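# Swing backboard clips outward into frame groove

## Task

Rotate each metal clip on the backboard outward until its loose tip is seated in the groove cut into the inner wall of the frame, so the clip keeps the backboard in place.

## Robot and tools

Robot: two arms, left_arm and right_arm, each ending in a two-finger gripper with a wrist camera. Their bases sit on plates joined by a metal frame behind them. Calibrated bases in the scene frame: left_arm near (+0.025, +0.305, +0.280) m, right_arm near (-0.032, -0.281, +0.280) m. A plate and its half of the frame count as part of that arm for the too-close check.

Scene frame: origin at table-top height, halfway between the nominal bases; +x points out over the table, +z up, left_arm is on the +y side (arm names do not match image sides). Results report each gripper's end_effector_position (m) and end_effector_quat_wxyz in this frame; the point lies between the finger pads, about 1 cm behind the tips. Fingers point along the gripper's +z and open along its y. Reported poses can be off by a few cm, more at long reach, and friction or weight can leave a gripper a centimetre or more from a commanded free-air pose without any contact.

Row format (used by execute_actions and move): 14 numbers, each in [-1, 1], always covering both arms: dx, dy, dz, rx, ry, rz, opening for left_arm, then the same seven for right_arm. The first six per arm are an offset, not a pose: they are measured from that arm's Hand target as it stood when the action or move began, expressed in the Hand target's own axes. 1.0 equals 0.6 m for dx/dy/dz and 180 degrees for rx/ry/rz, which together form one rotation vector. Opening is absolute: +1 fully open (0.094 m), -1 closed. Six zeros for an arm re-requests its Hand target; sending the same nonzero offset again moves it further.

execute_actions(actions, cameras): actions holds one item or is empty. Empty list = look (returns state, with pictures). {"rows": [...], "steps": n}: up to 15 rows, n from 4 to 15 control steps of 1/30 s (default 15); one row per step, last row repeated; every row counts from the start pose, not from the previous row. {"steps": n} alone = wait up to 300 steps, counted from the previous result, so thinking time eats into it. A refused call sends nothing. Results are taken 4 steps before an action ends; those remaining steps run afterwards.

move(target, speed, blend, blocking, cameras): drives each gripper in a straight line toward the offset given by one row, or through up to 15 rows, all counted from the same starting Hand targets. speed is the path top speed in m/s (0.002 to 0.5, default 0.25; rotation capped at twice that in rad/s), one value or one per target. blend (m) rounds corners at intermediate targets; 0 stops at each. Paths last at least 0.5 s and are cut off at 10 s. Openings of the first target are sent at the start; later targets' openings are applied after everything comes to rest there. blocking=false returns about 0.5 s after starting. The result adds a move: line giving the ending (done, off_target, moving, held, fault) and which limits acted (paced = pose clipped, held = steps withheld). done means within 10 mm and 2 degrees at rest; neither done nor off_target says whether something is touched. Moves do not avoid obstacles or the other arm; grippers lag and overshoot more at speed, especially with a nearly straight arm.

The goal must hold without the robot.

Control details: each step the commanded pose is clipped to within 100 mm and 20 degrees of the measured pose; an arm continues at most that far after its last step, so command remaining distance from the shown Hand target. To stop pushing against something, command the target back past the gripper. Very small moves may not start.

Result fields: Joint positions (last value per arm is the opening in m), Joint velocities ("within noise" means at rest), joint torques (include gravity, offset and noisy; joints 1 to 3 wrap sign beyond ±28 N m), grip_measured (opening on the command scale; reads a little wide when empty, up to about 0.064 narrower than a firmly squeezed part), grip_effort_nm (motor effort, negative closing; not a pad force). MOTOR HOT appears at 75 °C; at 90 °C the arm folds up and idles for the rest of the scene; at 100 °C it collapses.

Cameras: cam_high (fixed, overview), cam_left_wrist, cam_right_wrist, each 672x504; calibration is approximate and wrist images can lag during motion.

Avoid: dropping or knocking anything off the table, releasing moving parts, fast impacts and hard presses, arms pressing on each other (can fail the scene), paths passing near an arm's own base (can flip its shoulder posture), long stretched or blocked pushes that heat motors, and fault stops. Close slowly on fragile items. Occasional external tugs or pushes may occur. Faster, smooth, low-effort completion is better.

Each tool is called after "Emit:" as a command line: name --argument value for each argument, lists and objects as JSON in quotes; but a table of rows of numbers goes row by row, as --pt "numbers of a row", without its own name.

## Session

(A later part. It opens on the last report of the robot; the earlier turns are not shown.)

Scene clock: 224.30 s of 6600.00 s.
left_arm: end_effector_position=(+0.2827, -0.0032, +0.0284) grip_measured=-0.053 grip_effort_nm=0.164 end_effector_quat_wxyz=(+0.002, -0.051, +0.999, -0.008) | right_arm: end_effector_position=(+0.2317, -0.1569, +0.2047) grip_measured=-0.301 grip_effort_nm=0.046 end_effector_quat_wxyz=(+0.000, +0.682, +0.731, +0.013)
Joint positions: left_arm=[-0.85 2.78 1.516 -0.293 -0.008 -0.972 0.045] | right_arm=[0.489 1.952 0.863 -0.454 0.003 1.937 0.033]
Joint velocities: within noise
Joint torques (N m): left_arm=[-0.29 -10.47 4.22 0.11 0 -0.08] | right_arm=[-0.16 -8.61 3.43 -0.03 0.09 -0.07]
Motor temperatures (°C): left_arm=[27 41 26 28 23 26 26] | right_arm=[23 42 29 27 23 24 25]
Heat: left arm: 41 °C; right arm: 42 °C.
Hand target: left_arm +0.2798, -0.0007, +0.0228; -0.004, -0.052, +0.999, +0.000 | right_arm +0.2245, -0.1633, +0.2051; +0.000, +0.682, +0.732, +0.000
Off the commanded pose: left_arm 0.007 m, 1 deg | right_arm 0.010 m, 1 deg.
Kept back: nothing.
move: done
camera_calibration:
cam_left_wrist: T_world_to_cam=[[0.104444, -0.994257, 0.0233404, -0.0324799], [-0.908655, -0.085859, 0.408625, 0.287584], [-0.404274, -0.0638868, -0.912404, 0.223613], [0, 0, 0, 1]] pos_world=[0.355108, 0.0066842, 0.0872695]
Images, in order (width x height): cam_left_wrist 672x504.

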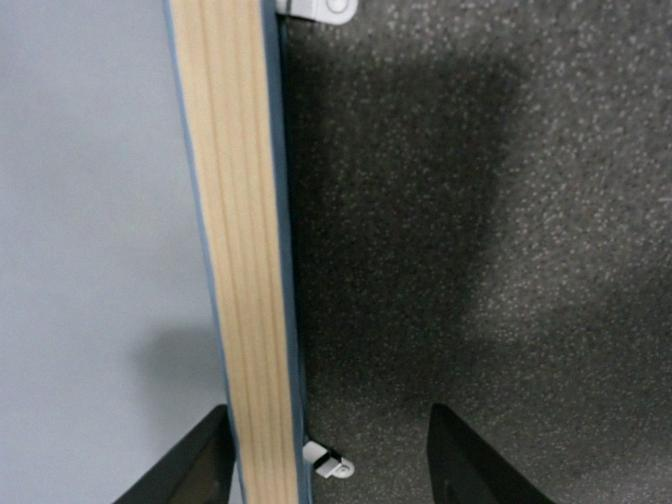

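Emit:
move --target '[0.001, 0.0075, 0.0205, 0,0,0, -0.05, 0,0,0,0,0,0,-0.3]' --speed 0.04 --cameras '["cam_left_wrist"]'

Scene clock: 227.20 s of 6600.00 s.
left_arm: end_effector_position=(+0.2794, +0.0005, +0.0229) grip_measured=-0.053 grip_effort_nm=0.164 end_effector_quat_wxyz=(-0.002, -0.051, +0.999, -0.002) | right_arm: end_effector_position=(+0.2317, -0.1569, +0.2047) grip_measured=-0.301 grip_effort_nm=0.032 end_effector_quat_wxyz=(+0.000, +0.682, +0.731, +0.013)
Joint positions: left_arm=[-0.85 2.795 1.519 -0.295 -0.007 -0.972 0.045] | right_arm=[0.489 1.952 0.863 -0.454 0.003 1.937 0.033]
Joint velocities: within noise
Joint torques (N m): left_arm=[0.12 -8.95 3.9 0.36 0 -0.03] | right_arm=[-0.28 -8.85 3.43 -0.06 0.07 -0.05]
Motor temperatures (°C): left_arm=[27 41 26 28 23 26 26] | right_arm=[23 42 29 27 23 24 25]
Heat: left arm: 41 °C; right arm: 42 °C.
Hand target: left_arm +0.2785, +0.0038, +0.0105; -0.004, -0.052, +0.999, +0.000 | right_arm +0.2245, -0.1633, +0.2051; +0.000, +0.682, +0.732, +0.000
Off the commanded pose: left_arm 0.013 m, 0 deg | right_arm 0.010 m, 1 deg.
Kept back: nothing.
move: off_target (left_arm)
camera_calibration:
cam_left_wrist: T_world_to_cam=[[0.104414, -0.994463, 0.0118744, -0.0280987], [-0.9048, -0.0900301, 0.41621, 0.285919], [-0.412837, -0.0542022, -0.909191, 0.219828], [0, 0, 0, 1]] pos_world=[0.352386, 0.00971339, 0.0811972]
Images, in order (width x height): cam_left_wrist 672x504.

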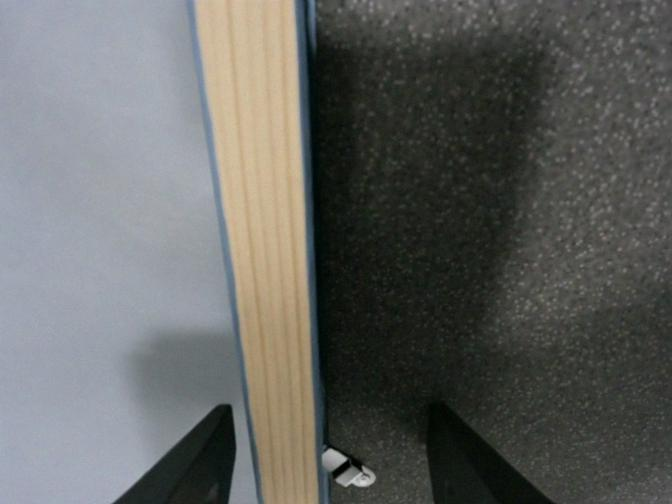

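Emit:
move --pt "0 0 0 0 0 0 -0.45 0 0 0 0 0 0 -0.3" --pt "0 0 0 0 0 0 -0.6 0 0 0 0 0 0 -0.3" --pt "0 0 0 0 0 0 -0.7 0 0 0 0 0 0 -0.3" --pt "0 0 0 0 0 0 -0.9 0 0 0 0 0 0 -0.3" --cameras '["cam_left_wrist"]'

Emit:
zoom_image --camera "cam_left_wrist" --region '[220, 280, 520, 504]'

Scene clock: 231.90 s of 6600.00 s.
left_arm: end_effector_position=(+0.2790, +0.0051, +0.0230) grip_measured=-0.759 grip_effort_nm=-1.009 end_effector_quat_wxyz=(-0.005, -0.055, +0.998, +0.005) | right_arm: end_effector_position=(+0.2317, -0.1569, +0.2047) grip_measured=-0.301 grip_effort_nm=0.046 end_effector_quat_wxyz=(+0.000, +0.682, +0.731, +0.013)
Joint positions: left_arm=[-0.845 2.795 1.519 -0.311 -0.011 -0.975 0.011] | right_arm=[0.489 1.952 0.863 -0.454 0.003 1.937 0.033]
Joint velocities: within noise
Joint torques (N m): left_arm=[-0.28 -8.98 3.85 0.48 0.04 0.02] | right_arm=[-0.31 -8.7 3.49 -0.04 0.09 -0.06]
Motor temperatures (°C): left_arm=[27 41 26 28 23 26 26] | right_arm=[23 42 29 27 23 24 25]
Heat: left arm: 41 °C; right arm: 42 °C.
Hand target: left_arm +0.2786, +0.0037, +0.0105; -0.004, -0.051, +0.999, +0.000 | right_arm +0.2245, -0.1633, +0.2051; +0.000, +0.682, +0.732, +0.000
Off the commanded pose: left_arm 0.013 m, 1 deg | right_arm 0.010 m, 1 deg.
Kept back: nothing.
move: off_target (left_arm); target 2's new opening was sent with left_arm's hand 0.013 m and 0 deg from that target; target 3's new opening was sent with left_arm's hand 0.013 m and 0 deg from that target; target 4's new opening was sent with left_arm's hand 0.013 m and 1 deg from that target
camera_calibration:
cam_left_wrist: T_world_to_cam=[[0.11255, -0.993641, -0.00329683, -0.0253836], [-0.900979, -0.103452, 0.421348, 0.284786], [-0.41901, -0.0444523, -0.906893, 0.221554], [0, 0, 0, 1]] pos_world=[0.352277, 0.0140881, 0.0808476]
Images, in order (width x height): cam_left_wrist 672x504.

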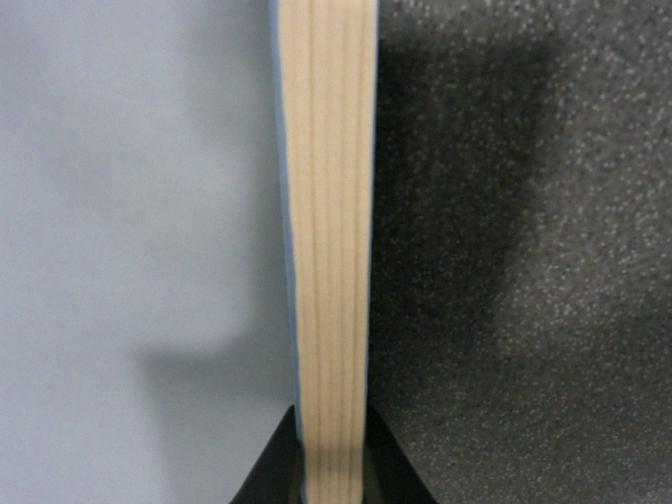

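Scaled by 1.680 from the camera's 672x504 image, which has a finer 960x720 frame.

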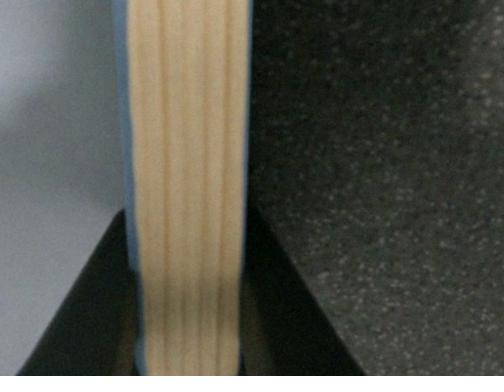

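Emit:
move --pt "0 0 0 0 0 0 -0.5 0 0 0 0 0 0 -0.3" --pt "0 0 -0.08 0 0 0 -0.5 0 0 0 0 0 0 -0.3" --speed 0.06 --cameras '["cam_left_wrist"]'

Emit:
zoom_image --camera "cam_left_wrist" --region '[220, 280, 520, 504]'

Scene clock: 234.00 s of 6600.00 s.
left_arm: end_effector_position=(+0.2800, +0.0039, +0.0496) grip_measured=-0.503 grip_effort_nm=0.159 end_effector_quat_wxyz=(-0.003, -0.055, +0.998, +0.000) | right_arm: end_effector_position=(+0.2317, -0.1569, +0.2047) grip_measured=-0.301 grip_effort_nm=0.046 end_effector_quat_wxyz=(+0.000, +0.682, +0.731, +0.013)
Joint positions: left_arm=[-0.845 2.706 1.466 -0.336 -0.009 -0.975 0.023] | right_arm=[0.489 1.952 0.863 -0.454 0.003 1.937 0.033]
Joint velocities: within noise
Joint torques (N m): left_arm=[-0.34 -14.6 2.06 0.08 0.02 0] | right_arm=[-0.12 -8.69 3.6 -0.06 0.1 -0.05]
Motor temperatures (°C): left_arm=[27 41 26 28 23 26 26] | right_arm=[23 42 29 27 23 24 25]
Heat: left arm: 41 °C; right arm: 42 °C.
Hand target: left_arm +0.2790, +0.0037, +0.0585; -0.004, -0.051, +0.999, +0.000 | right_arm +0.2245, -0.1633, +0.2051; +0.000, +0.682, +0.732, +0.000
Off the commanded pose: left_arm 0.009 m, 0 deg | right_arm 0.010 m, 1 deg.
Kept back: nothing.
move: done
camera_calibration:
cam_left_wrist: T_world_to_cam=[[0.112707, -0.993604, 0.00694433, -0.027155], [-0.90336, -0.0995543, 0.417169, 0.275258], [-0.413809, -0.0532909, -0.908802, 0.24474], [0, 0, 0, 1]] pos_world=[0.352993, 0.0134642, 0.107779]
Images, in order (width x height): cam_left_wrist 672x504.

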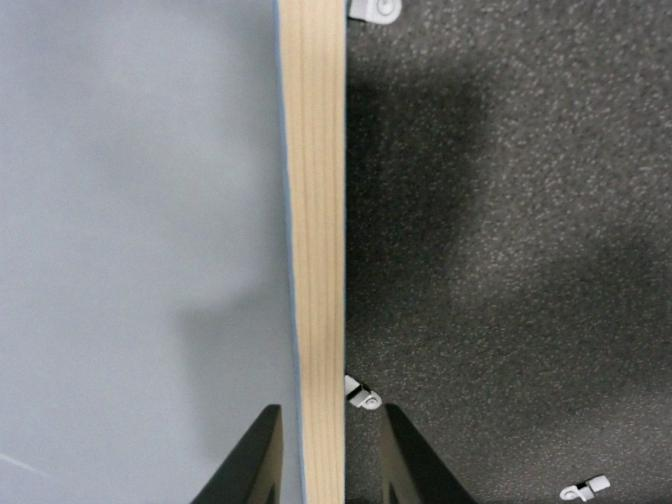

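Scaled by 1.680 from the camera's 672x504 image, which has a finer 960x720 frame.

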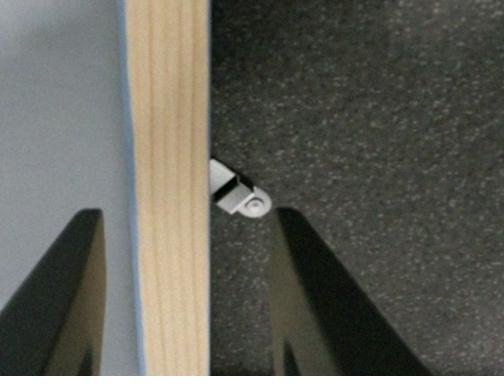

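Emit:
move --target '[-0.0043, -0.0053, 0.0175, 0,0,0, -0.05, 0,0,0,0,0,0,-0.3]' --speed 0.05 --cameras '[]'

Emit:
move --target '[0.0077, 0.0055, 0.048, 0,0,0, -0.05, 0,0,0,0,0,0,-0.3]' --speed 0.05 --cameras '["cam_left_wrist"]'

Scene clock: 235.60 s of 6600.00 s.
left_arm: end_effector_position=(+0.2815, +0.0021, +0.0505) grip_measured=-0.053 grip_effort_nm=0.164 end_effector_quat_wxyz=(-0.002, -0.055, +0.998, -0.002) | right_arm: end_effector_position=(+0.2317, -0.1569, +0.2047) grip_measured=-0.301 grip_effort_nm=0.037 end_effector_quat_wxyz=(+0.000, +0.682, +0.731, +0.013)
Joint positions: left_arm=[-0.845 2.706 1.473 -0.339 -0.009 -0.975 0.045] | right_arm=[0.489 1.952 0.863 -0.454 0.003 1.937 0.033]
Joint velocities: within noise
Joint torques (N m): left_arm=[-0.27 -10.92 4.4 0.12 0.02 0.01] | right_arm=[-0.23 -8.65 3.37 -0.04 0.07 -0.06]
Motor temperatures (°C): left_arm=[27 42 26 28 23 26 26] | right_arm=[23 42 29 27 23 24 25]
Heat: left arm: 42 °C; right arm: 42 °C.
Hand target: left_arm +0.2818, +0.0008, +0.0480; -0.004, -0.051, +0.999, +0.000 | right_arm +0.2245, -0.1633, +0.2051; +0.000, +0.682, +0.732, +0.000
Off the commanded pose: left_arm 0.003 m, 1 deg | right_arm 0.010 m, 1 deg.
Kept back: nothing.
move: done
No camera images: "cameras" was empty.

Scene clock: 236.63 s of 6600.00 s.
left_arm: end_effector_position=(+0.2757, +0.0084, +0.0241) grip_measured=-0.053 grip_effort_nm=0.168 end_effector_quat_wxyz=(-0.007, -0.055, +0.998, +0.005) | right_arm: end_effector_position=(+0.2317, -0.1569, +0.2047) grip_measured=-0.301 grip_effort_nm=0.042 end_effector_quat_wxyz=(+0.000, +0.682, +0.731, +0.013)
Joint positions: left_arm=[-0.845 2.783 1.493 -0.298 -0.009 -0.975 0.045] | right_arm=[0.489 1.952 0.863 -0.454 0.003 1.937 0.033]
Joint velocities: within noise
Joint torques (N m): left_arm=[-0.62 -10.44 4.1 0.32 0.01 -0.03] | right_arm=[-0.05 -8.7 3.44 -0.02 0.11 -0.09]
Motor temperatures (°C): left_arm=[27 42 26 28 23 26 26] | right_arm=[23 42 29 27 23 24 25]
Heat: left arm: 42 °C; right arm: 42 °C.
Hand target: left_arm +0.2767, +0.0035, +0.0193; -0.004, -0.051, +0.999, +0.000 | right_arm +0.2245, -0.1633, +0.2051; +0.000, +0.682, +0.732, +0.000
Off the commanded pose: left_arm 0.007 m, 1 deg | right_arm 0.010 m, 1 deg.
Kept back: nothing.
move: done
camera_calibration:
cam_left_wrist: T_world_to_cam=[[0.112555, -0.99364, -0.0032847, -0.0217709], [-0.899823, -0.103329, 0.423841, 0.281318], [-0.421485, -0.0447496, -0.905731, 0.221965], [0, 0, 0, 1]] pos_world=[0.349141, 0.0173685, 0.081735]
Images, in order (width x height): cam_left_wrist 672x504.

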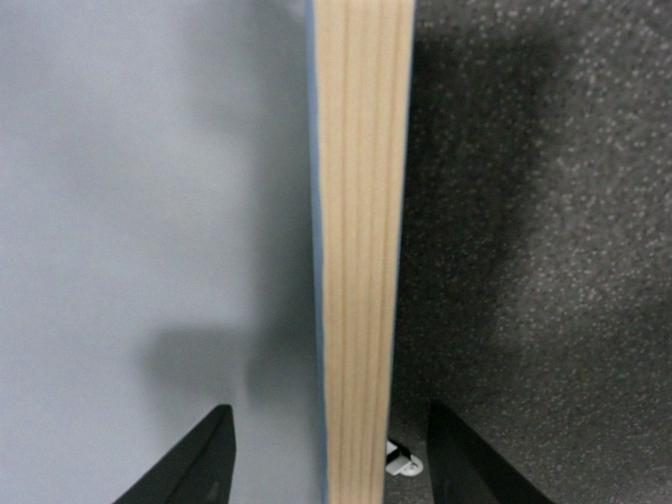

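Emit:
move --target '[0.0038, 0.003, 0.0145, 0,0,0, -0.05, 0,0,0,0,0,0,-0.3]' --speed 0.04 --cameras '["cam_left_wrist"]'

Scene clock: 237.57 s of 6600.00 s.
left_arm: end_effector_position=(+0.2759, +0.0081, +0.0231) grip_measured=-0.053 grip_effort_nm=0.168 end_effector_quat_wxyz=(-0.006, -0.055, +0.998, +0.004) | right_arm: end_effector_position=(+0.2317, -0.1569, +0.2047) grip_measured=-0.301 grip_effort_nm=0.042 end_effector_quat_wxyz=(+0.000, +0.682, +0.731, +0.013)
Joint positions: left_arm=[-0.845 2.786 1.493 -0.292 -0.009 -0.975 0.045] | right_arm=[0.489 1.952 0.863 -0.454 0.003 1.937 0.033]
Joint velocities: within noise
Joint torques (N m): left_arm=[-0.76 -8.7 4.03 0.45 0.02 -0.05] | right_arm=[-0.13 -8.53 3.4 -0.04 0.1 -0.05]
Motor temperatures (°C): left_arm=[27 42 26 28 23 26 26] | right_arm=[23 42 29 27 23 24 25]
Heat: left arm: 42 °C; right arm: 42 °C.
Hand target: left_arm +0.2741, +0.0051, +0.0106; -0.004, -0.051, +0.999, +0.000 | right_arm +0.2245, -0.1633, +0.2051; +0.000, +0.682, +0.732, +0.000
Off the commanded pose: left_arm 0.013 m, 1 deg | right_arm 0.010 m, 1 deg.
Kept back: nothing.
move: off_target (left_arm)
camera_calibration:
cam_left_wrist: T_world_to_cam=[[0.112595, -0.99364, -0.00106981, -0.022115], [-0.900552, -0.102501, 0.422492, 0.282124], [-0.419915, -0.0466069, -0.906366, 0.220724], [0, 0, 0, 1]] pos_world=[0.349242, 0.0172309, 0.0808384]
Images, in order (width x height): cam_left_wrist 672x504.

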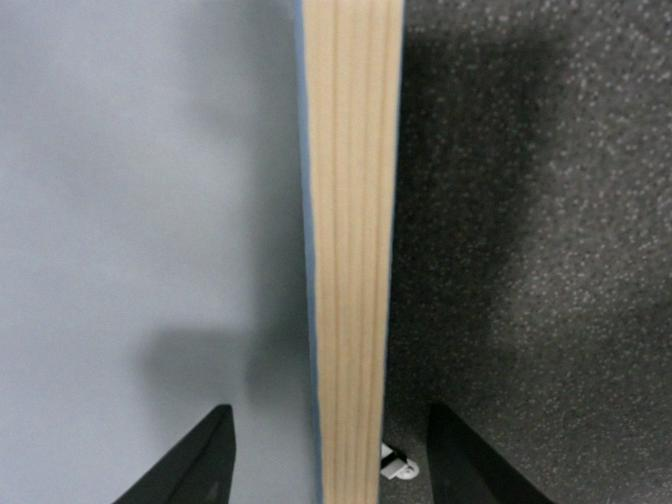

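Emit:
move --pt "0 0 0 0 0 0 -0.45 0 0 0 0 0 0 -0.3" --pt "0 0 0 0 0 0 -0.6 0 0 0 0 0 0 -0.3" --pt "0 0 0 0 0 0 -0.7 0 0 0 0 0 0 -0.3" --pt "0 0 0 0 0 0 -0.9 0 0 0 0 0 0 -0.3" --cameras '[]'

Emit:
move --pt "0 0 0 0 0 0 -0.5 0 0 0 0 0 0 -0.3" --pt "0 0 -0.08 0 0 0 -0.5 0 0 0 0 0 0 -0.3" --speed 0.06 --cameras '["cam_left_wrist"]'

Emit:
zoom_image --camera "cam_left_wrist" --region '[220, 280, 520, 504]'

Scene clock: 242.17 s of 6600.00 s.
left_arm: end_effector_position=(+0.2772, +0.0043, +0.0229) grip_measured=-0.765 grip_effort_nm=-1.009 end_effector_quat_wxyz=(-0.004, -0.056, +0.998, -0.002) | right_arm: end_effector_position=(+0.2317, -0.1569, +0.2047) grip_measured=-0.301 grip_effort_nm=0.046 end_effector_quat_wxyz=(+0.000, +0.682, +0.731, +0.013)
Joint positions: left_arm=[-0.848 2.788 1.498 -0.285 -0.006 -0.979 0.011] | right_arm=[0.489 1.952 0.863 -0.454 0.003 1.937 0.033]
Joint velocities: within noise
Joint torques (N m): left_arm=[-0.58 -8.95 3.66 0.4 -0.02 -0.02] | right_arm=[-0.25 -8.68 3.63 -0.03 0.1 -0.08]
Motor temperatures (°C): left_arm=[27 41 26 28 23 26 26] | right_arm=[23 42 29 27 23 24 25]
Heat: left arm: 41 °C; right arm: 42 °C.
Hand target: left_arm +0.2742, +0.0051, +0.0106; -0.004, -0.052, +0.999, +0.000 | right_arm +0.2245, -0.1633, +0.2051; +0.000, +0.682, +0.732, +0.000
Off the commanded pose: left_arm 0.013 m, 1 deg | right_arm 0.010 m, 1 deg.
Kept back: nothing.
move: off_target (left_arm); target 2's new opening was sent with left_arm's hand 0.013 m and 1 deg from that target; target 3's new opening was sent with left_arm's hand 0.013 m and 1 deg from that target; target 4's new opening was sent with left_arm's hand 0.013 m and 0 deg from that target
No camera images: "cameras" was empty.

Scene clock: 244.03 s of 6600.00 s.
left_arm: end_effector_position=(+0.2762, +0.0061, +0.0496) grip_measured=-0.503 grip_effort_nm=0.159 end_effector_quat_wxyz=(-0.004, -0.056, +0.998, -0.001) | right_arm: end_effector_position=(+0.2317, -0.1569, +0.2047) grip_measured=-0.301 grip_effort_nm=0.042 end_effector_quat_wxyz=(+0.000, +0.682, +0.731, +0.013)
Joint positions: left_arm=[-0.848 2.698 1.443 -0.322 -0.006 -0.979 0.023] | right_arm=[0.489 1.952 0.863 -0.454 0.003 1.937 0.033]
Joint velocities: within noise
Joint torques (N m): left_arm=[-0.65 -14.56 2.1 0.06 -0.02 -0.02] | right_arm=[-0.16 -8.57 3.33 -0.04 0.11 -0.05]
Motor temperatures (°C): left_arm=[27 41 26 28 23 26 26] | right_arm=[23 42 29 27 23 24 25]
Heat: left arm: 41 °C; right arm: 42 °C.
Hand target: left_arm +0.2745, +0.0052, +0.0586; -0.004, -0.052, +0.999, +0.000 | right_arm +0.2245, -0.1633, +0.2051; +0.000, +0.682, +0.732, +0.000
Off the commanded pose: left_arm 0.009 m, 0 deg | right_arm 0.010 m, 1 deg.
Kept back: nothing.
move: done
camera_calibration:
cam_left_wrist: T_world_to_cam=[[0.114252, -0.993415, 0.00853562, -0.0250128], [-0.902016, -0.100132, 0.41993, 0.271473], [-0.41631, -0.055677, -0.907516, 0.243905], [0, 0, 0, 1]] pos_world=[0.349271, 0.0159149, 0.107562]
Images, in order (width x height): cam_left_wrist 672x504.

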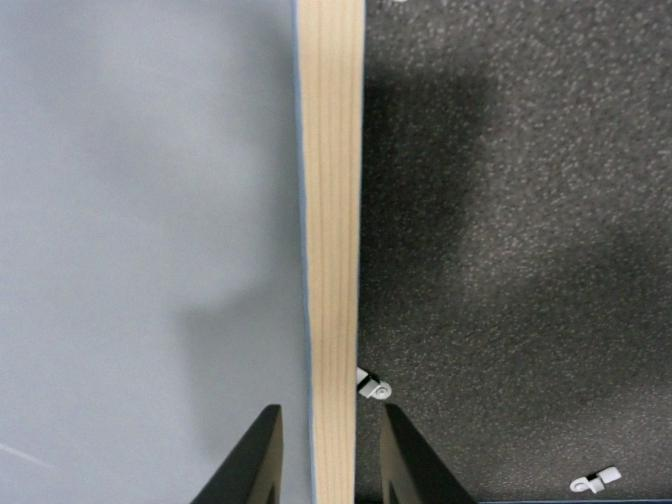

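Scaled by 1.680 from the camera's 672x504 image, which has a finer 960x720 frame.

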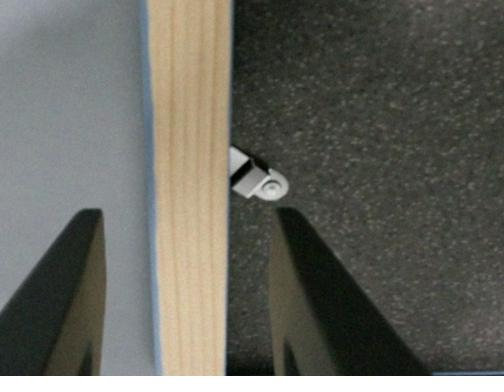

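Emit:
zoom_image --camera "cam_left_wrist" --region '[340, 350, 420, 410]'

Scaled by 6.300 from the camera's 672x504 image, which has a finer 960x720 frame.

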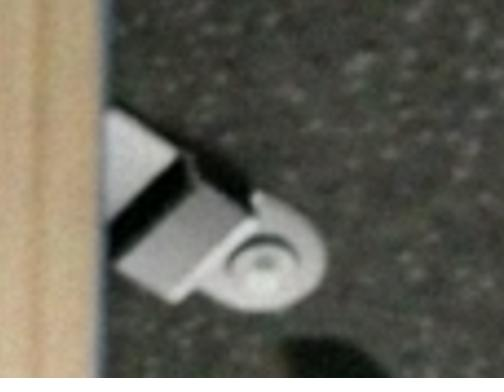

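Emit:
move --target '[-0.0179, -0.0298, 0.019, 0,0,0, -0.98, 0,0,0,0,0,0,-0.3]' --speed 0.05 --cameras '["cam_left_wrist"]'

Scene clock: 247.10 s of 6600.00 s.
left_arm: end_effector_position=(+0.2903, -0.0106, +0.0512) grip_measured=-0.973 grip_effort_nm=-0.330 end_effector_quat_wxyz=(+0.000, -0.056, +0.998, -0.006) | right_arm: end_effector_position=(+0.2317, -0.1569, +0.2047) grip_measured=-0.301 grip_effort_nm=0.042 end_effector_quat_wxyz=(+0.000, +0.682, +0.731, +0.013)
Joint positions: left_arm=[-0.848 2.732 1.548 -0.379 -0.006 -0.979 0.001] | right_arm=[0.489 1.952 0.863 -0.454 0.003 1.937 0.033]
Joint velocities: within noise
Joint torques (N m): left_arm=[-0.85 -10.88 4.7 0.1 -0.02 -0.04] | right_arm=[-0.34 -8.62 3.38 -0.07 0.1 -0.08]
Motor temperatures (°C): left_arm=[27 41 26 28 23 26 26] | right_arm=[23 42 29 27 23 24 25]
Heat: left arm: 41 °C; right arm: 42 °C.
Hand target: left_arm +0.2869, -0.0115, +0.0471; -0.004, -0.052, +0.999, +0.000 | right_arm +0.2245, -0.1633, +0.2051; +0.000, +0.682, +0.732, +0.000
Off the commanded pose: left_arm 0.005 m, 1 deg | right_arm 0.010 m, 1 deg.
Kept back: nothing.
move: done
camera_calibration:
cam_left_wrist: T_world_to_cam=[[0.114311, -0.993251, 0.0196388, -0.0437966], [-0.905593, -0.0960545, 0.413128, 0.283329], [-0.408453, -0.06501, -0.910461, 0.248116], [0, 0, 0, 1]] pos_world=[0.362931, -0.000155977, 0.109709]
Images, in order (width x height): cam_left_wrist 672x504.

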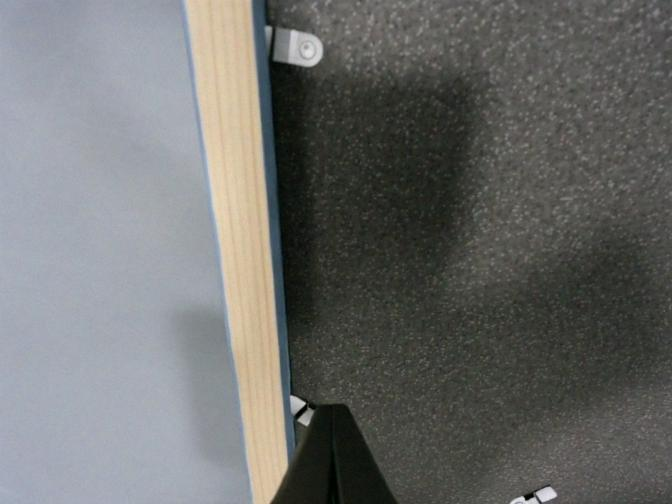

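Emit:
move --target '[0.0033, 0.0003, 0.045, 0,0,0, -0.98, 0,0,0,0,0,0,-0.3]' --speed 0.04 --cameras '["cam_left_wrist"]'

Scene clock: 248.30 s of 6600.00 s.
left_arm: end_effector_position=(+0.2834, -0.0069, +0.0248) grip_measured=-0.973 grip_effort_nm=-0.335 end_effector_quat_wxyz=(-0.008, -0.053, +0.999, +0.004) | right_arm: end_effector_position=(+0.2317, -0.1569, +0.2047) grip_measured=-0.301 grip_effort_nm=0.042 end_effector_quat_wxyz=(+0.000, +0.682, +0.731, +0.013)
Joint positions: left_arm=[-0.854 2.815 1.588 -0.361 -0.005 -0.979 0.001] | right_arm=[0.489 1.952 0.863 -0.454 0.003 1.937 0.033]
Joint velocities: within noise
Joint torques (N m): left_arm=[-0.65 -10.82 4.49 0.28 -0.02 -0.07] | right_arm=[-0.25 -8.72 3.56 -0.06 0.1 -0.07]
Motor temperatures (°C): left_arm=[27 41 26 28 23 26 26] | right_arm=[23 42 29 27 23 24 25]
Heat: left arm: 41 °C; right arm: 42 °C.
Hand target: left_arm +0.2847, -0.0116, +0.0201; -0.004, -0.051, +0.999, +0.000 | right_arm +0.2245, -0.1633, +0.2051; +0.000, +0.682, +0.732, +0.000
Off the commanded pose: left_arm 0.007 m, 1 deg | right_arm 0.010 m, 1 deg.
Kept back: nothing.
move: done
camera_calibration:
cam_left_wrist: T_world_to_cam=[[0.108059, -0.994144, -0.00102288, -0.0366087], [-0.899316, -0.0981901, 0.426133, 0.286265], [-0.423738, -0.0451276, -0.90466, 0.225776], [0, 0, 0, 1]] pos_world=[0.357068, 0.00190278, 0.0822262]
Images, in order (width x height): cam_left_wrist 672x504.

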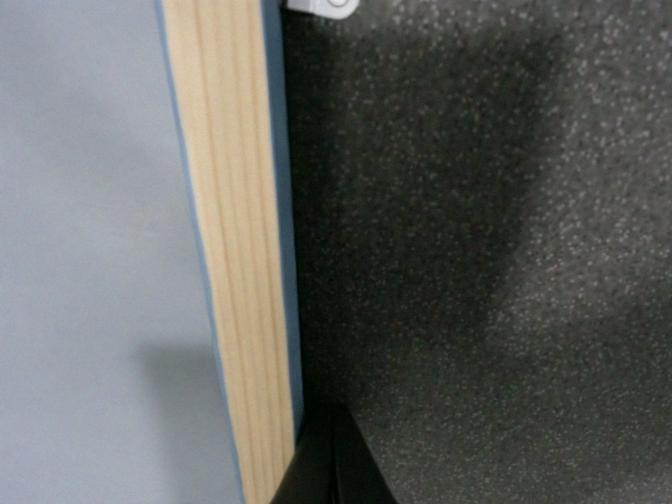

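Emit:
move --target '[0.0067, 0.0, 0.010, 0,0,0, -0.98, 0,0,0,0,0,0,-0.3]' --speed 0.04 --cameras '["cam_left_wrist"]'

Scene clock: 249.33 s of 6600.00 s.
left_arm: end_effector_position=(+0.2825, -0.0083, +0.0236) grip_measured=-0.973 grip_effort_nm=-0.330 end_effector_quat_wxyz=(-0.007, -0.052, +0.999, +0.003) | right_arm: end_effector_position=(+0.2317, -0.1569, +0.2047) grip_measured=-0.301 grip_effort_nm=0.046 end_effector_quat_wxyz=(+0.000, +0.682, +0.731, +0.013)
Joint positions: left_arm=[-0.858 2.818 1.588 -0.355 -0.006 -0.981 0.001] | right_arm=[0.489 1.952 0.863 -0.454 0.003 1.937 0.033]
Joint velocities: within noise
Joint torques (N m): left_arm=[-0.95 -9.87 4.29 0.37 -0.01 -0.11] | right_arm=[-0.25 -8.83 3.55 -0.06 0.09 -0.08]
Motor temperatures (°C): left_arm=[27 41 26 28 23 26 26] | right_arm=[23 42 29 27 23 24 25]
Heat: left arm: 41 °C; right arm: 42 °C.
Hand target: left_arm +0.2805, -0.0119, +0.0141; -0.004, -0.051, +0.999, +0.000 | right_arm +0.2245, -0.1633, +0.2051; +0.000, +0.682, +0.732, +0.000
Off the commanded pose: left_arm 0.010 m, 0 deg | right_arm 0.010 m, 1 deg.
Kept back: nothing.
move: done
camera_calibration:
cam_left_wrist: T_world_to_cam=[[0.106198, -0.994344, 0.00142312, -0.0374165], [-0.900704, -0.0955908, 0.423787, 0.286284], [-0.421254, -0.0462873, -0.905761, 0.223578], [0, 0, 0, 1]] pos_world=[0.356014, 0.000510134, 0.081238]
Images, in order (width x height): cam_left_wrist 672x504.

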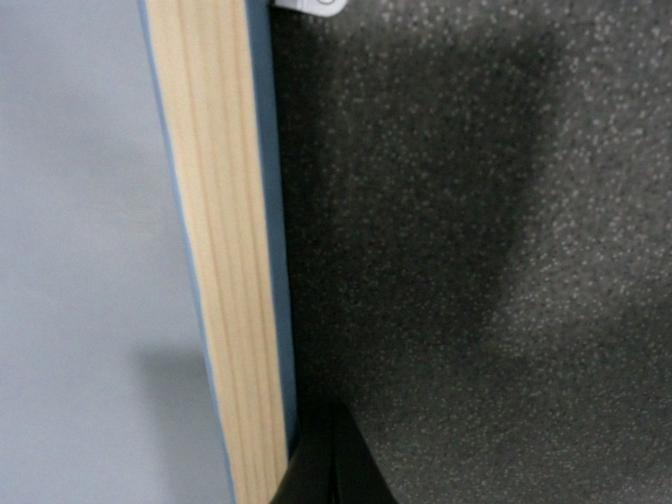

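Emit:
move --target '[0.0060, 0.008, 0.0, 0,0,0, -0.98, 0,0,0,0,0,0,-0.3]' --speed 0.04 --cameras '["cam_left_wrist"]'

Scene clock: 250.27 s of 6600.00 s.
left_arm: end_effector_position=(+0.2828, -0.0092, +0.0233) grip_measured=-0.973 grip_effort_nm=-0.330 end_effector_quat_wxyz=(-0.005, -0.052, +0.999, +0.001) | right_arm: end_effector_position=(+0.2317, -0.1569, +0.2047) grip_measured=-0.301 grip_effort_nm=0.046 end_effector_quat_wxyz=(+0.000, +0.682, +0.731, +0.013)
Joint positions: left_arm=[-0.859 2.818 1.586 -0.347 -0.006 -0.983 0.001] | right_arm=[0.489 1.952 0.863 -0.454 0.003 1.937 0.033]
Joint velocities: within noise
Joint torques (N m): left_arm=[-0.92 -10.93 1.95 0.51 -0.01 -0.11] | right_arm=[-0.14 -8.49 3.3 -0.07 0.11 -0.06]
Motor temperatures (°C): left_arm=[27 41 26 28 23 26 26] | right_arm=[23 42 29 27 23 24 25]
Heat: left arm: 41 °C; right arm: 42 °C.
Hand target: left_arm +0.2766, -0.0076, +0.0141; -0.004, -0.052, +0.999, +0.000 | right_arm +0.2245, -0.1633, +0.2051; +0.000, +0.682, +0.732, +0.000
Off the commanded pose: left_arm 0.011 m, 0 deg | right_arm 0.010 m, 1 deg.
Kept back: nothing.
move: off_target (left_arm)
camera_calibration:
cam_left_wrist: T_world_to_cam=[[0.106633, -0.994282, 0.00565753, -0.038565], [-0.902231, -0.0943668, 0.420803, 0.287057], [-0.417863, -0.0499761, -0.907134, 0.222379], [0, 0, 0, 1]] pos_world=[0.356028, -0.000142165, 0.0811514]
Images, in order (width x height): cam_left_wrist 672x504.

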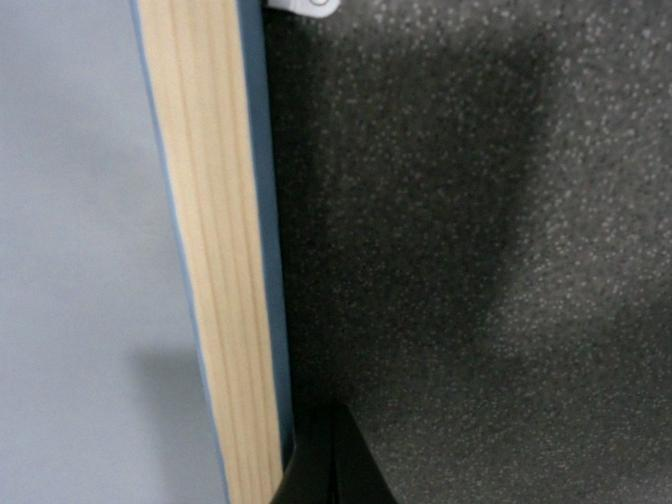

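Emit:
move --pt "0 0 -0.075 0 0 0 -0.98 0 0 0 0 0 0 -0.3" --pt "0.0021 -0.0206 -0.0667 0 0 0.5 -0.55 0 0 0 0 0 0 -0.3" --speed '[0.1, 0.3]' --cameras '["cam_left_wrist"]'

Scene clock: 255.60 s of 6600.00 s.
left_arm: end_effector_position=(+0.2769, -0.0168, +0.0551) grip_measured=-0.553 grip_effort_nm=0.168 end_effector_quat_wxyz=(-0.002, +0.664, +0.747, -0.004) | right_arm: end_effector_position=(+0.2317, -0.1569, +0.2047) grip_measured=-0.301 grip_effort_nm=0.042 end_effector_quat_wxyz=(+0.000, +0.682, +0.731, +0.013)
Joint positions: left_arm=[-0.882 2.719 1.538 -0.394 -0.005 0.551 0.021] | right_arm=[0.489 1.952 0.863 -0.454 0.003 1.937 0.033]
Joint velocities: within noise
Joint torques (N m): left_arm=[-0.68 -11.48 4.81 0.09 -0.03 0.04] | right_arm=[-0.24 -8.65 3.33 -0.07 0.08 -0.03]
Motor temperatures (°C): left_arm=[27 42 26 28 23 26 26] | right_arm=[23 42 29 27 23 24 25]
Heat: left arm: 42 °C; right arm: 42 °C.
Hand target: left_arm +0.2768, -0.0199, +0.0541; -0.003, +0.670, +0.742, -0.003 | right_arm +0.2245, -0.1633, +0.2051; +0.000, +0.682, +0.732, +0.000
Off the commanded pose: left_arm 0.003 m, 1 deg | right_arm 0.010 m, 1 deg.
Kept back: nothing.
move: done
camera_calibration:
cam_left_wrist: T_world_to_cam=[[-0.992641, -0.120098, 0.015501, 0.272875], [-0.103295, 0.906573, 0.409213, 0.0638655], [-0.0631985, 0.4046, -0.912307, 0.158126], [0, 0, 0, 1]] pos_world=[0.287458, -0.0891048, 0.113895]
Images, in order (width x height): cam_left_wrist 672x504.

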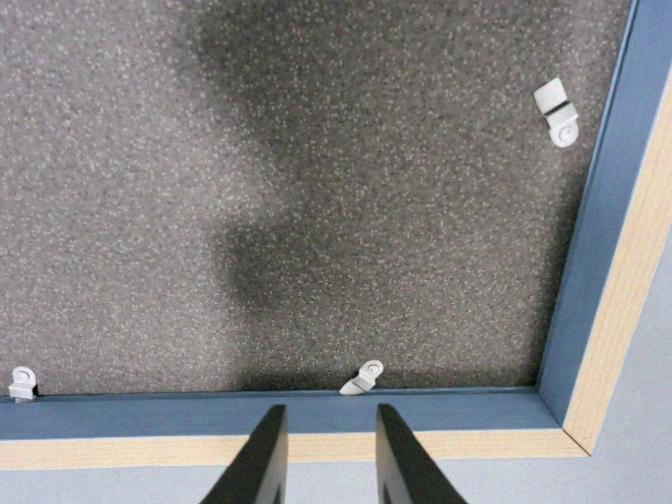

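Emit:
move --target '[-0.0116, -0.0012, 0.04, 0,0,0, -0.55, 0,0,0,0,0,0,-0.3]' --speed 0.05 --cameras '["cam_left_wrist"]'

Scene clock: 257.23 s of 6600.00 s.
left_arm: end_effector_position=(+0.2761, -0.0228, +0.0337) grip_measured=-0.553 grip_effort_nm=0.164 end_effector_quat_wxyz=(-0.006, +0.668, +0.744, -0.003) | right_arm: end_effector_position=(+0.2317, -0.1569, +0.2047) grip_measured=-0.301 grip_effort_nm=0.042 end_effector_quat_wxyz=(+0.000, +0.682, +0.731, +0.013)
Joint positions: left_arm=[-0.892 2.802 1.613 -0.395 -0.005 0.551 0.021] | right_arm=[0.489 1.952 0.863 -0.454 0.003 1.937 0.033]
Joint velocities: within noise
Joint torques (N m): left_arm=[-0.65 -11.19 4.71 0.22 -0.02 -0.06] | right_arm=[-0.4 -8.83 3.52 -0.05 0.1 -0.11]
Motor temperatures (°C): left_arm=[27 42 26 28 23 26 26] | right_arm=[23 42 29 27 23 24 25]
Heat: left arm: 42 °C; right arm: 42 °C.
Hand target: left_arm +0.2768, -0.0270, +0.0302; -0.003, +0.670, +0.743, -0.003 | right_arm +0.2245, -0.1633, +0.2051; +0.000, +0.682, +0.732, +0.000
Off the commanded pose: left_arm 0.005 m, 0 deg | right_arm 0.010 m, 1 deg.
Kept back: nothing.
move: done
camera_calibration:
cam_left_wrist: T_world_to_cam=[[-0.993699, -0.110252, 0.0201818, 0.272043], [-0.0919149, 0.904615, 0.416201, 0.0745993], [-0.0641436, 0.411723, -0.909049, 0.141338], [0, 0, 0, 1]] pos_world=[0.286251, -0.0956828, 0.0919449]
Images, in order (width x height): cam_left_wrist 672x504.

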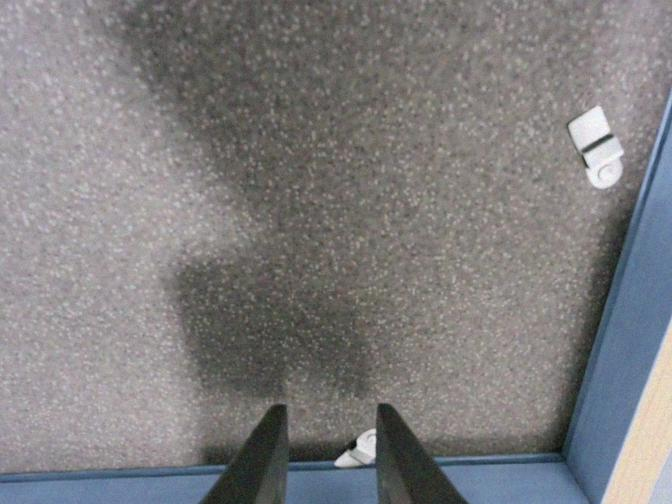

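Emit:
move --target '[0.0, -0.0125, 0.018, 0,0,0, -0.4, 0,0,0,0,0,0,-0.3]' --speed 0.05 --cameras '["cam_left_wrist"]'

Scene clock: 258.17 s of 6600.00 s.
left_arm: end_effector_position=(+0.2680, -0.0232, +0.0243) grip_measured=-0.403 grip_effort_nm=0.168 end_effector_quat_wxyz=(-0.009, +0.672, +0.741, -0.002) | right_arm: end_effector_position=(+0.2317, -0.1569, +0.2047) grip_measured=-0.301 grip_effort_nm=0.046 end_effector_quat_wxyz=(+0.000, +0.682, +0.731, +0.013)
Joint positions: left_arm=[-0.908 2.826 1.613 -0.378 -0.005 0.544 0.028] | right_arm=[0.489 1.952 0.863 -0.454 0.003 1.937 0.033]
Joint velocities: within noise
Joint torques (N m): left_arm=[-0.58 -11 4.34 0.29 -0.01 -0.11] | right_arm=[-0.06 -8.44 3.38 -0.06 0.07 -0.08]
Motor temperatures (°C): left_arm=[27 42 26 28 23 26 26] | right_arm=[23 42 29 27 23 24 25]
Heat: left arm: 42 °C; right arm: 42 °C.
Hand target: left_arm +0.2692, -0.0278, +0.0194; -0.003, +0.670, +0.742, -0.003 | right_arm +0.2245, -0.1633, +0.2051; +0.000, +0.682, +0.732, +0.000
Off the commanded pose: left_arm 0.007 m, 1 deg | right_arm 0.010 m, 1 deg.
Kept back: nothing.
move: done
camera_calibration:
cam_left_wrist: T_world_to_cam=[[-0.994598, -0.101175, 0.0232158, 0.264568], [-0.0820212, 0.903054, 0.421623, 0.075275], [-0.0636228, 0.417441, -0.906474, 0.132386], [0, 0, 0, 1]] pos_world=[0.277736, -0.0964731, 0.0821247]
Images, in order (width x height): cam_left_wrist 672x504.

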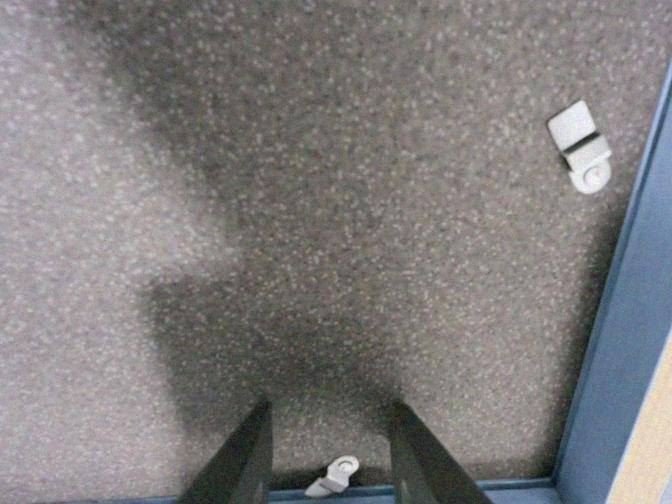

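Emit:
move --target '[0.0075, -0.0055, 0.008, 0,0,0, -0.4, 0,0,0,0,0,0,-0.3]' --speed 0.04 --cameras '["cam_left_wrist"]'

Scene clock: 259.10 s of 6600.00 s.
left_arm: end_effector_position=(+0.2721, -0.0286, +0.0243) grip_measured=-0.403 grip_effort_nm=0.168 end_effector_quat_wxyz=(+0.004, +0.671, +0.742, -0.005) | right_arm: end_effector_position=(+0.2317, -0.1569, +0.2047) grip_measured=-0.301 grip_effort_nm=0.056 end_effector_quat_wxyz=(+0.000, +0.682, +0.731, +0.013)
Joint positions: left_arm=[-0.908 2.826 1.613 -0.351 -0.005 0.542 0.028] | right_arm=[0.489 1.952 0.863 -0.454 0.003 1.937 0.033]
Joint velocities: within noise
Joint torques (N m): left_arm=[-0.69 -10.76 2.54 0.33 -0.02 -0.11] | right_arm=[-0.23 -8.68 3.52 -0.06 0.11 -0.07]
Motor temperatures (°C): left_arm=[27 42 26 28 23 26 26] | right_arm=[23 42 29 27 23 24 25]
Heat: left arm: 42 °C; right arm: 42 °C.
Hand target: left_arm +0.2653, -0.0236, +0.0146; -0.003, +0.670, +0.742, -0.003 | right_arm +0.2245, -0.1633, +0.2051; +0.000, +0.682, +0.732, +0.000
Off the commanded pose: left_arm 0.013 m, 1 deg | right_arm 0.010 m, 1 deg.
Kept back: nothing.
move: off_target (left_arm)
camera_calibration:
cam_left_wrist: T_world_to_cam=[[-0.994629, -0.103085, 0.00929296, 0.268328], [-0.0907546, 0.911765, 0.40056, 0.0836251], [-0.0497648, 0.397565, -0.916223, 0.130763], [0, 0, 0, 1]] pos_world=[0.280983, -0.100573, 0.0838177]
Images, in order (width x height): cam_left_wrist 672x504.

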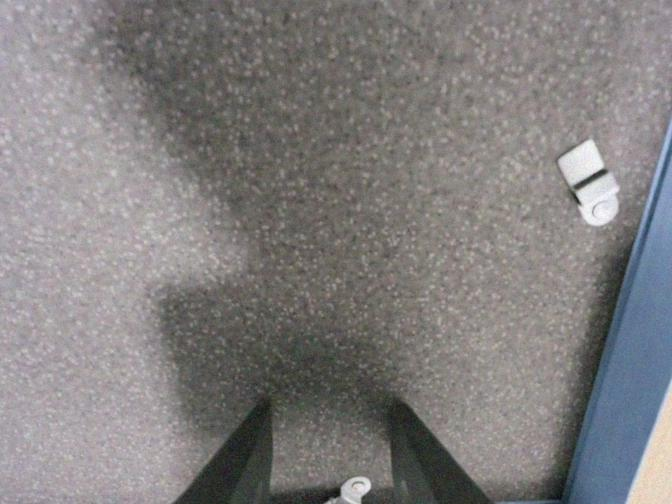

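Emit:
move --pt "0.010 0.018 -0.066 0 0 0 -0.4 0 0 0 0 0 0 -0.3" --pt "-0.001 0.003 -0.008 0 0 0 -0.4 0 0 0 0 0 0 -0.3" --speed '[0.1, 0.04]' --cameras '["cam_left_wrist"]'

Scene clock: 261.07 s of 6600.00 s.
left_arm: end_effector_position=(+0.2663, -0.0191, +0.0245) grip_measured=-0.403 grip_effort_nm=0.164 end_effector_quat_wxyz=(-0.009, +0.671, +0.741, -0.002) | right_arm: end_effector_position=(+0.2317, -0.1569, +0.2047) grip_measured=-0.301 grip_effort_nm=0.042 end_effector_quat_wxyz=(+0.000, +0.682, +0.731, +0.013)
Joint positions: left_arm=[-0.906 2.815 1.585 -0.359 -0.006 0.545 0.028] | right_arm=[0.489 1.952 0.863 -0.454 0.003 1.937 0.033]
Joint velocities: within noise
Joint torques (N m): left_arm=[-0.61 -10.76 4.45 0.29 -0.01 -0.11] | right_arm=[-0.17 -8.55 3.45 -0.03 0.1 -0.05]
Motor temperatures (°C): left_arm=[27 42 26 28 23 26 26] | right_arm=[23 42 29 27 23 24 25]
Heat: left arm: 42 °C; right arm: 42 °C.
Hand target: left_arm +0.2673, -0.0240, +0.0194; -0.003, +0.670, +0.743, -0.003 | right_arm +0.2245, -0.1633, +0.2051; +0.000, +0.682, +0.732, +0.000
Off the commanded pose: left_arm 0.007 m, 1 deg | right_arm 0.010 m, 1 deg.
Kept back: nothing.
move: done
camera_calibration:
cam_left_wrist: T_world_to_cam=[[-0.994466, -0.102687, 0.0221976, 0.263177], [-0.0838345, 0.902988, 0.421407, 0.0717907], [-0.0633171, 0.417214, -0.9066, 0.130629], [0, 0, 0, 1]] pos_world=[0.27601, -0.0923016, 0.0823331]
Images, in order (width x height): cam_left_wrist 672x504.

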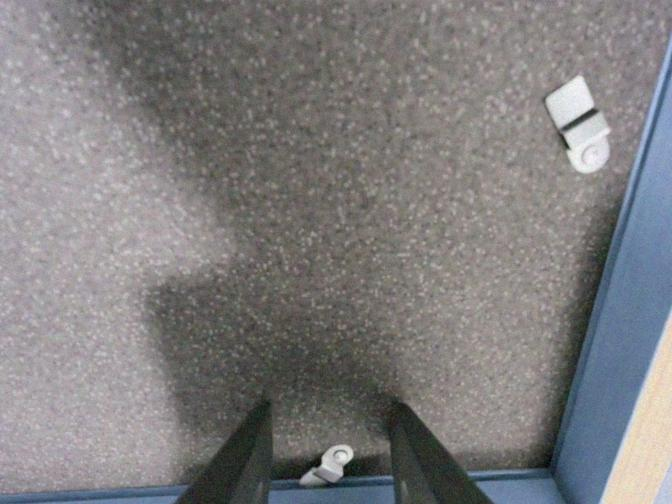

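Emit:
move --target '[0.0035, -0.0045, 0.0110, 0,0,0, -0.5, 0,0,0,0,0,0,-0.3]' --speed 0.04 --cameras '["cam_left_wrist"]'

Scene clock: 262.00 s of 6600.00 s.
left_arm: end_effector_position=(+0.2665, -0.0195, +0.0238) grip_measured=-0.497 grip_effort_nm=-0.120 end_effector_quat_wxyz=(-0.007, +0.670, +0.742, -0.002) | right_arm: end_effector_position=(+0.2317, -0.1569, +0.2047) grip_measured=-0.301 grip_effort_nm=0.046 end_effector_quat_wxyz=(+0.000, +0.682, +0.731, +0.013)
Joint positions: left_arm=[-0.907 2.817 1.585 -0.354 -0.007 0.541 0.024] | right_arm=[0.489 1.952 0.863 -0.454 0.003 1.937 0.033]
Joint velocities: within noise
Joint torques (N m): left_arm=[-0.77 -9.69 3.88 0.44 0.02 -0.11] | right_arm=[-0.12 -8.61 3.58 -0.03 0.12 -0.08]
Motor temperatures (°C): left_arm=[27 42 26 28 23 26 26] | right_arm=[23 42 29 27 23 24 25]
Heat: left arm: 42 °C; right arm: 42 °C.
Hand target: left_arm +0.2643, -0.0221, +0.0129; -0.003, +0.670, +0.743, -0.003 | right_arm +0.2245, -0.1633, +0.2051; +0.000, +0.682, +0.732, +0.000
Off the commanded pose: left_arm 0.011 m, 1 deg | right_arm 0.010 m, 1 deg.
Kept back: nothing.
move: off_target (left_arm)
camera_calibration:
cam_left_wrist: T_world_to_cam=[[-0.994244, -0.10533, 0.0196084, 0.263314], [-0.087438, 0.903476, 0.419625, 0.0735755], [-0.0619146, 0.415495, -0.907486, 0.129779], [0, 0, 0, 1]] pos_world=[0.276267, -0.0926612, 0.081735]
Images, in order (width x height): cam_left_wrist 672x504.

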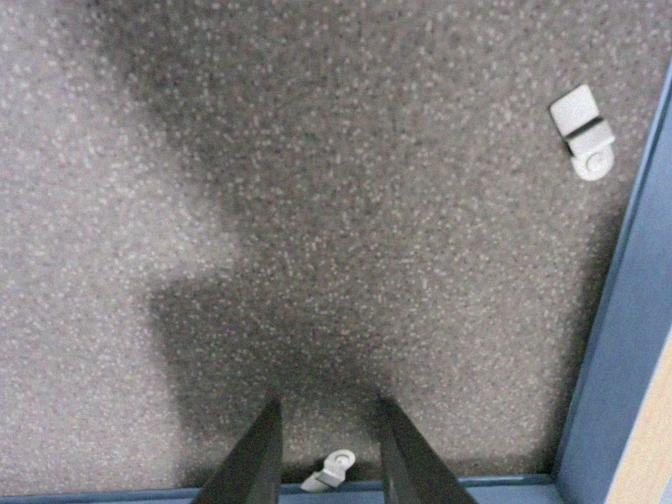

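Emit:
move --pt "0 0 0 0 0 0 -0.7 0 0 0 0 0 0 -0.3" --pt "0 0 0 0 0 0 -0.8 0 0 0 0 0 0 -0.3" --pt "0 0 0 0 0 0 -0.88 0 0 0 0 0 0 -0.3" --pt "0 0 0 0 0 0 -0.94 0 0 0 0 0 0 -0.3" --cameras '["cam_left_wrist"]'

Emit:
zoom_image --camera "cam_left_wrist" --region '[250, 380, 420, 504]'

Scene clock: 266.53 s of 6600.00 s.
left_arm: end_effector_position=(+0.2697, -0.0215, +0.0234) grip_measured=-0.937 grip_effort_nm=-0.129 end_effector_quat_wxyz=(+0.001, +0.670, +0.742, +0.001) | right_arm: end_effector_position=(+0.2317, -0.1569, +0.2047) grip_measured=-0.301 grip_effort_nm=0.046 end_effector_quat_wxyz=(+0.000, +0.682, +0.731, +0.013)
Joint positions: left_arm=[-0.907 2.818 1.585 -0.339 -0.016 0.541 0.003] | right_arm=[0.489 1.952 0.863 -0.454 0.003 1.937 0.033]
Joint velocities: within noise
Joint torques (N m): left_arm=[-0.77 -9.76 3.92 0.33 0.09 -0.11] | right_arm=[-0.27 -8.73 3.41 -0.04 0.11 -0.03]
Motor temperatures (°C): left_arm=[27 42 26 28 23 26 26] | right_arm=[23 42 29 27 23 24 25]
Heat: left arm: 42 °C; right arm: 42 °C.
Hand target: left_arm +0.2642, -0.0221, +0.0128; -0.003, +0.670, +0.742, -0.003 | right_arm +0.2245, -0.1633, +0.2051; +0.000, +0.682, +0.732, +0.000
Off the commanded pose: left_arm 0.012 m, 1 deg | right_arm 0.010 m, 1 deg.
Kept back: nothing.
move: off_target (left_arm); target 2's new opening was sent with left_arm's hand 0.011 m and 0 deg from that target; target 3's new opening was sent with left_arm's hand 0.012 m and 0 deg from that target; target 4's new opening was sent with left_arm's hand 0.012 m and 0 deg from that target
camera_calibration:
cam_left_wrist: T_world_to_cam=[[-0.994418, -0.105392, 0.00496845, 0.266655], [-0.0939811, 0.906192, 0.412291, 0.0777943], [-0.0479544, 0.409523, -0.911038, 0.126705], [0, 0, 0, 1]] pos_world=[0.278554, -0.0942818, 0.082034]
Images, in order (width x height): cam_left_wrist 672x504.

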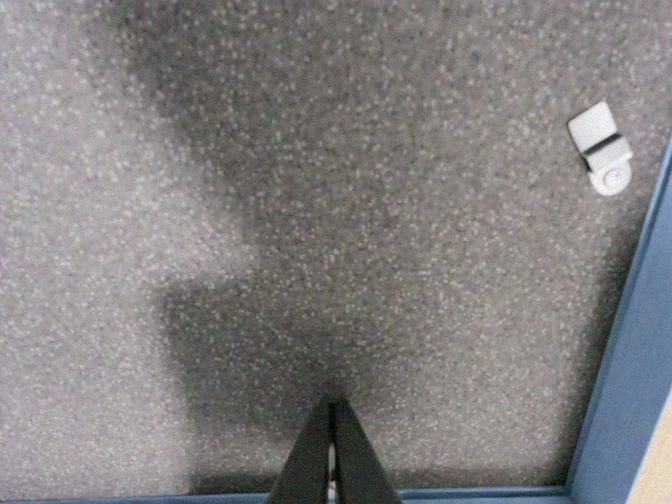

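Scaled by 2.965 from the camera's 672x504 image, which has a finer 960x720 frame.

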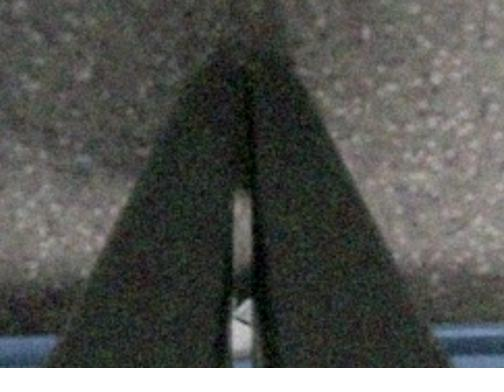

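Emit:
move --pt "0 0 0 0 0 0 -0.7 0 0 0 0 0 0 -0.3" --cameras '["cam_left_wrist"]'

Emit:
zoom_image --camera "cam_left_wrist" --region '[250, 380, 420, 504]'

Scene clock: 267.47 s of 6600.00 s.
left_arm: end_effector_position=(+0.2681, -0.0225, +0.0235) grip_measured=-0.703 grip_effort_nm=0.168 end_effector_quat_wxyz=(+0.000, +0.671, +0.741, +0.000) | right_arm: end_effector_position=(+0.2317, -0.1569, +0.2047) grip_measured=-0.301 grip_effort_nm=0.046 end_effector_quat_wxyz=(+0.000, +0.682, +0.731, +0.013)
Joint positions: left_arm=[-0.911 2.818 1.585 -0.34 -0.013 0.541 0.014] | right_arm=[0.489 1.952 0.863 -0.454 0.003 1.937 0.033]
Joint velocities: within noise
Joint torques (N m): left_arm=[-0.5 -9.73 3.92 0.34 0.06 -0.11] | right_arm=[-0.28 -8.54 3.58 -0.02 0.09 -0.07]
Motor temperatures (°C): left_arm=[27 42 26 28 23 26 26] | right_arm=[23 42 29 27 23 24 25]
Heat: left arm: 42 °C; right arm: 42 °C.
Hand target: left_arm +0.2642, -0.0221, +0.0128; -0.003, +0.670, +0.743, -0.003 | right_arm +0.2245, -0.1633, +0.2051; +0.000, +0.682, +0.732, +0.000
Off the commanded pose: left_arm 0.011 m, 1 deg | right_arm 0.010 m, 1 deg.
Kept back: nothing.
move: off_target (left_arm)
camera_calibration:
cam_left_wrist: T_world_to_cam=[[-0.994759, -0.101959, 0.00762177, 0.26506], [-0.0898031, 0.906928, 0.411602, 0.0774365], [-0.048879, 0.408761, -0.911332, 0.127283], [0, 0, 0, 1]] pos_world=[0.276846, -0.0952326, 0.0821042]
Images, in order (width x height): cam_left_wrist 672x504.

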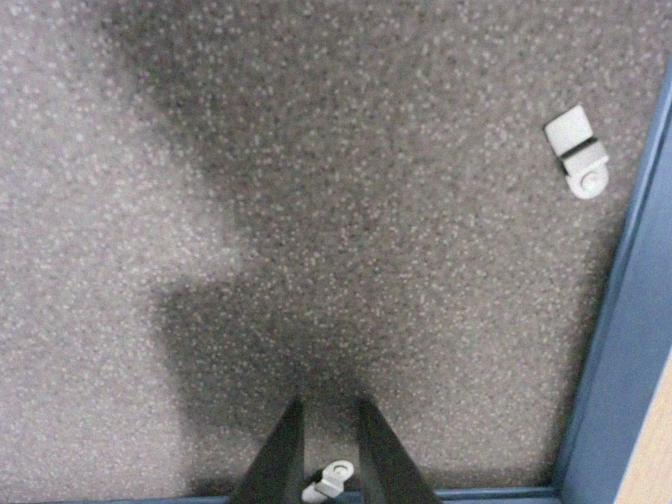

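Scaled by 2.965 from the camera's 672x504 image, which has a finer 960x720 frame.

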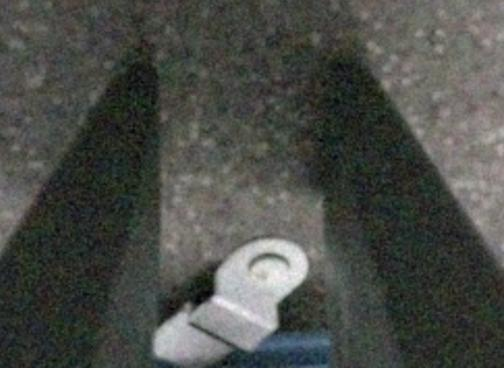

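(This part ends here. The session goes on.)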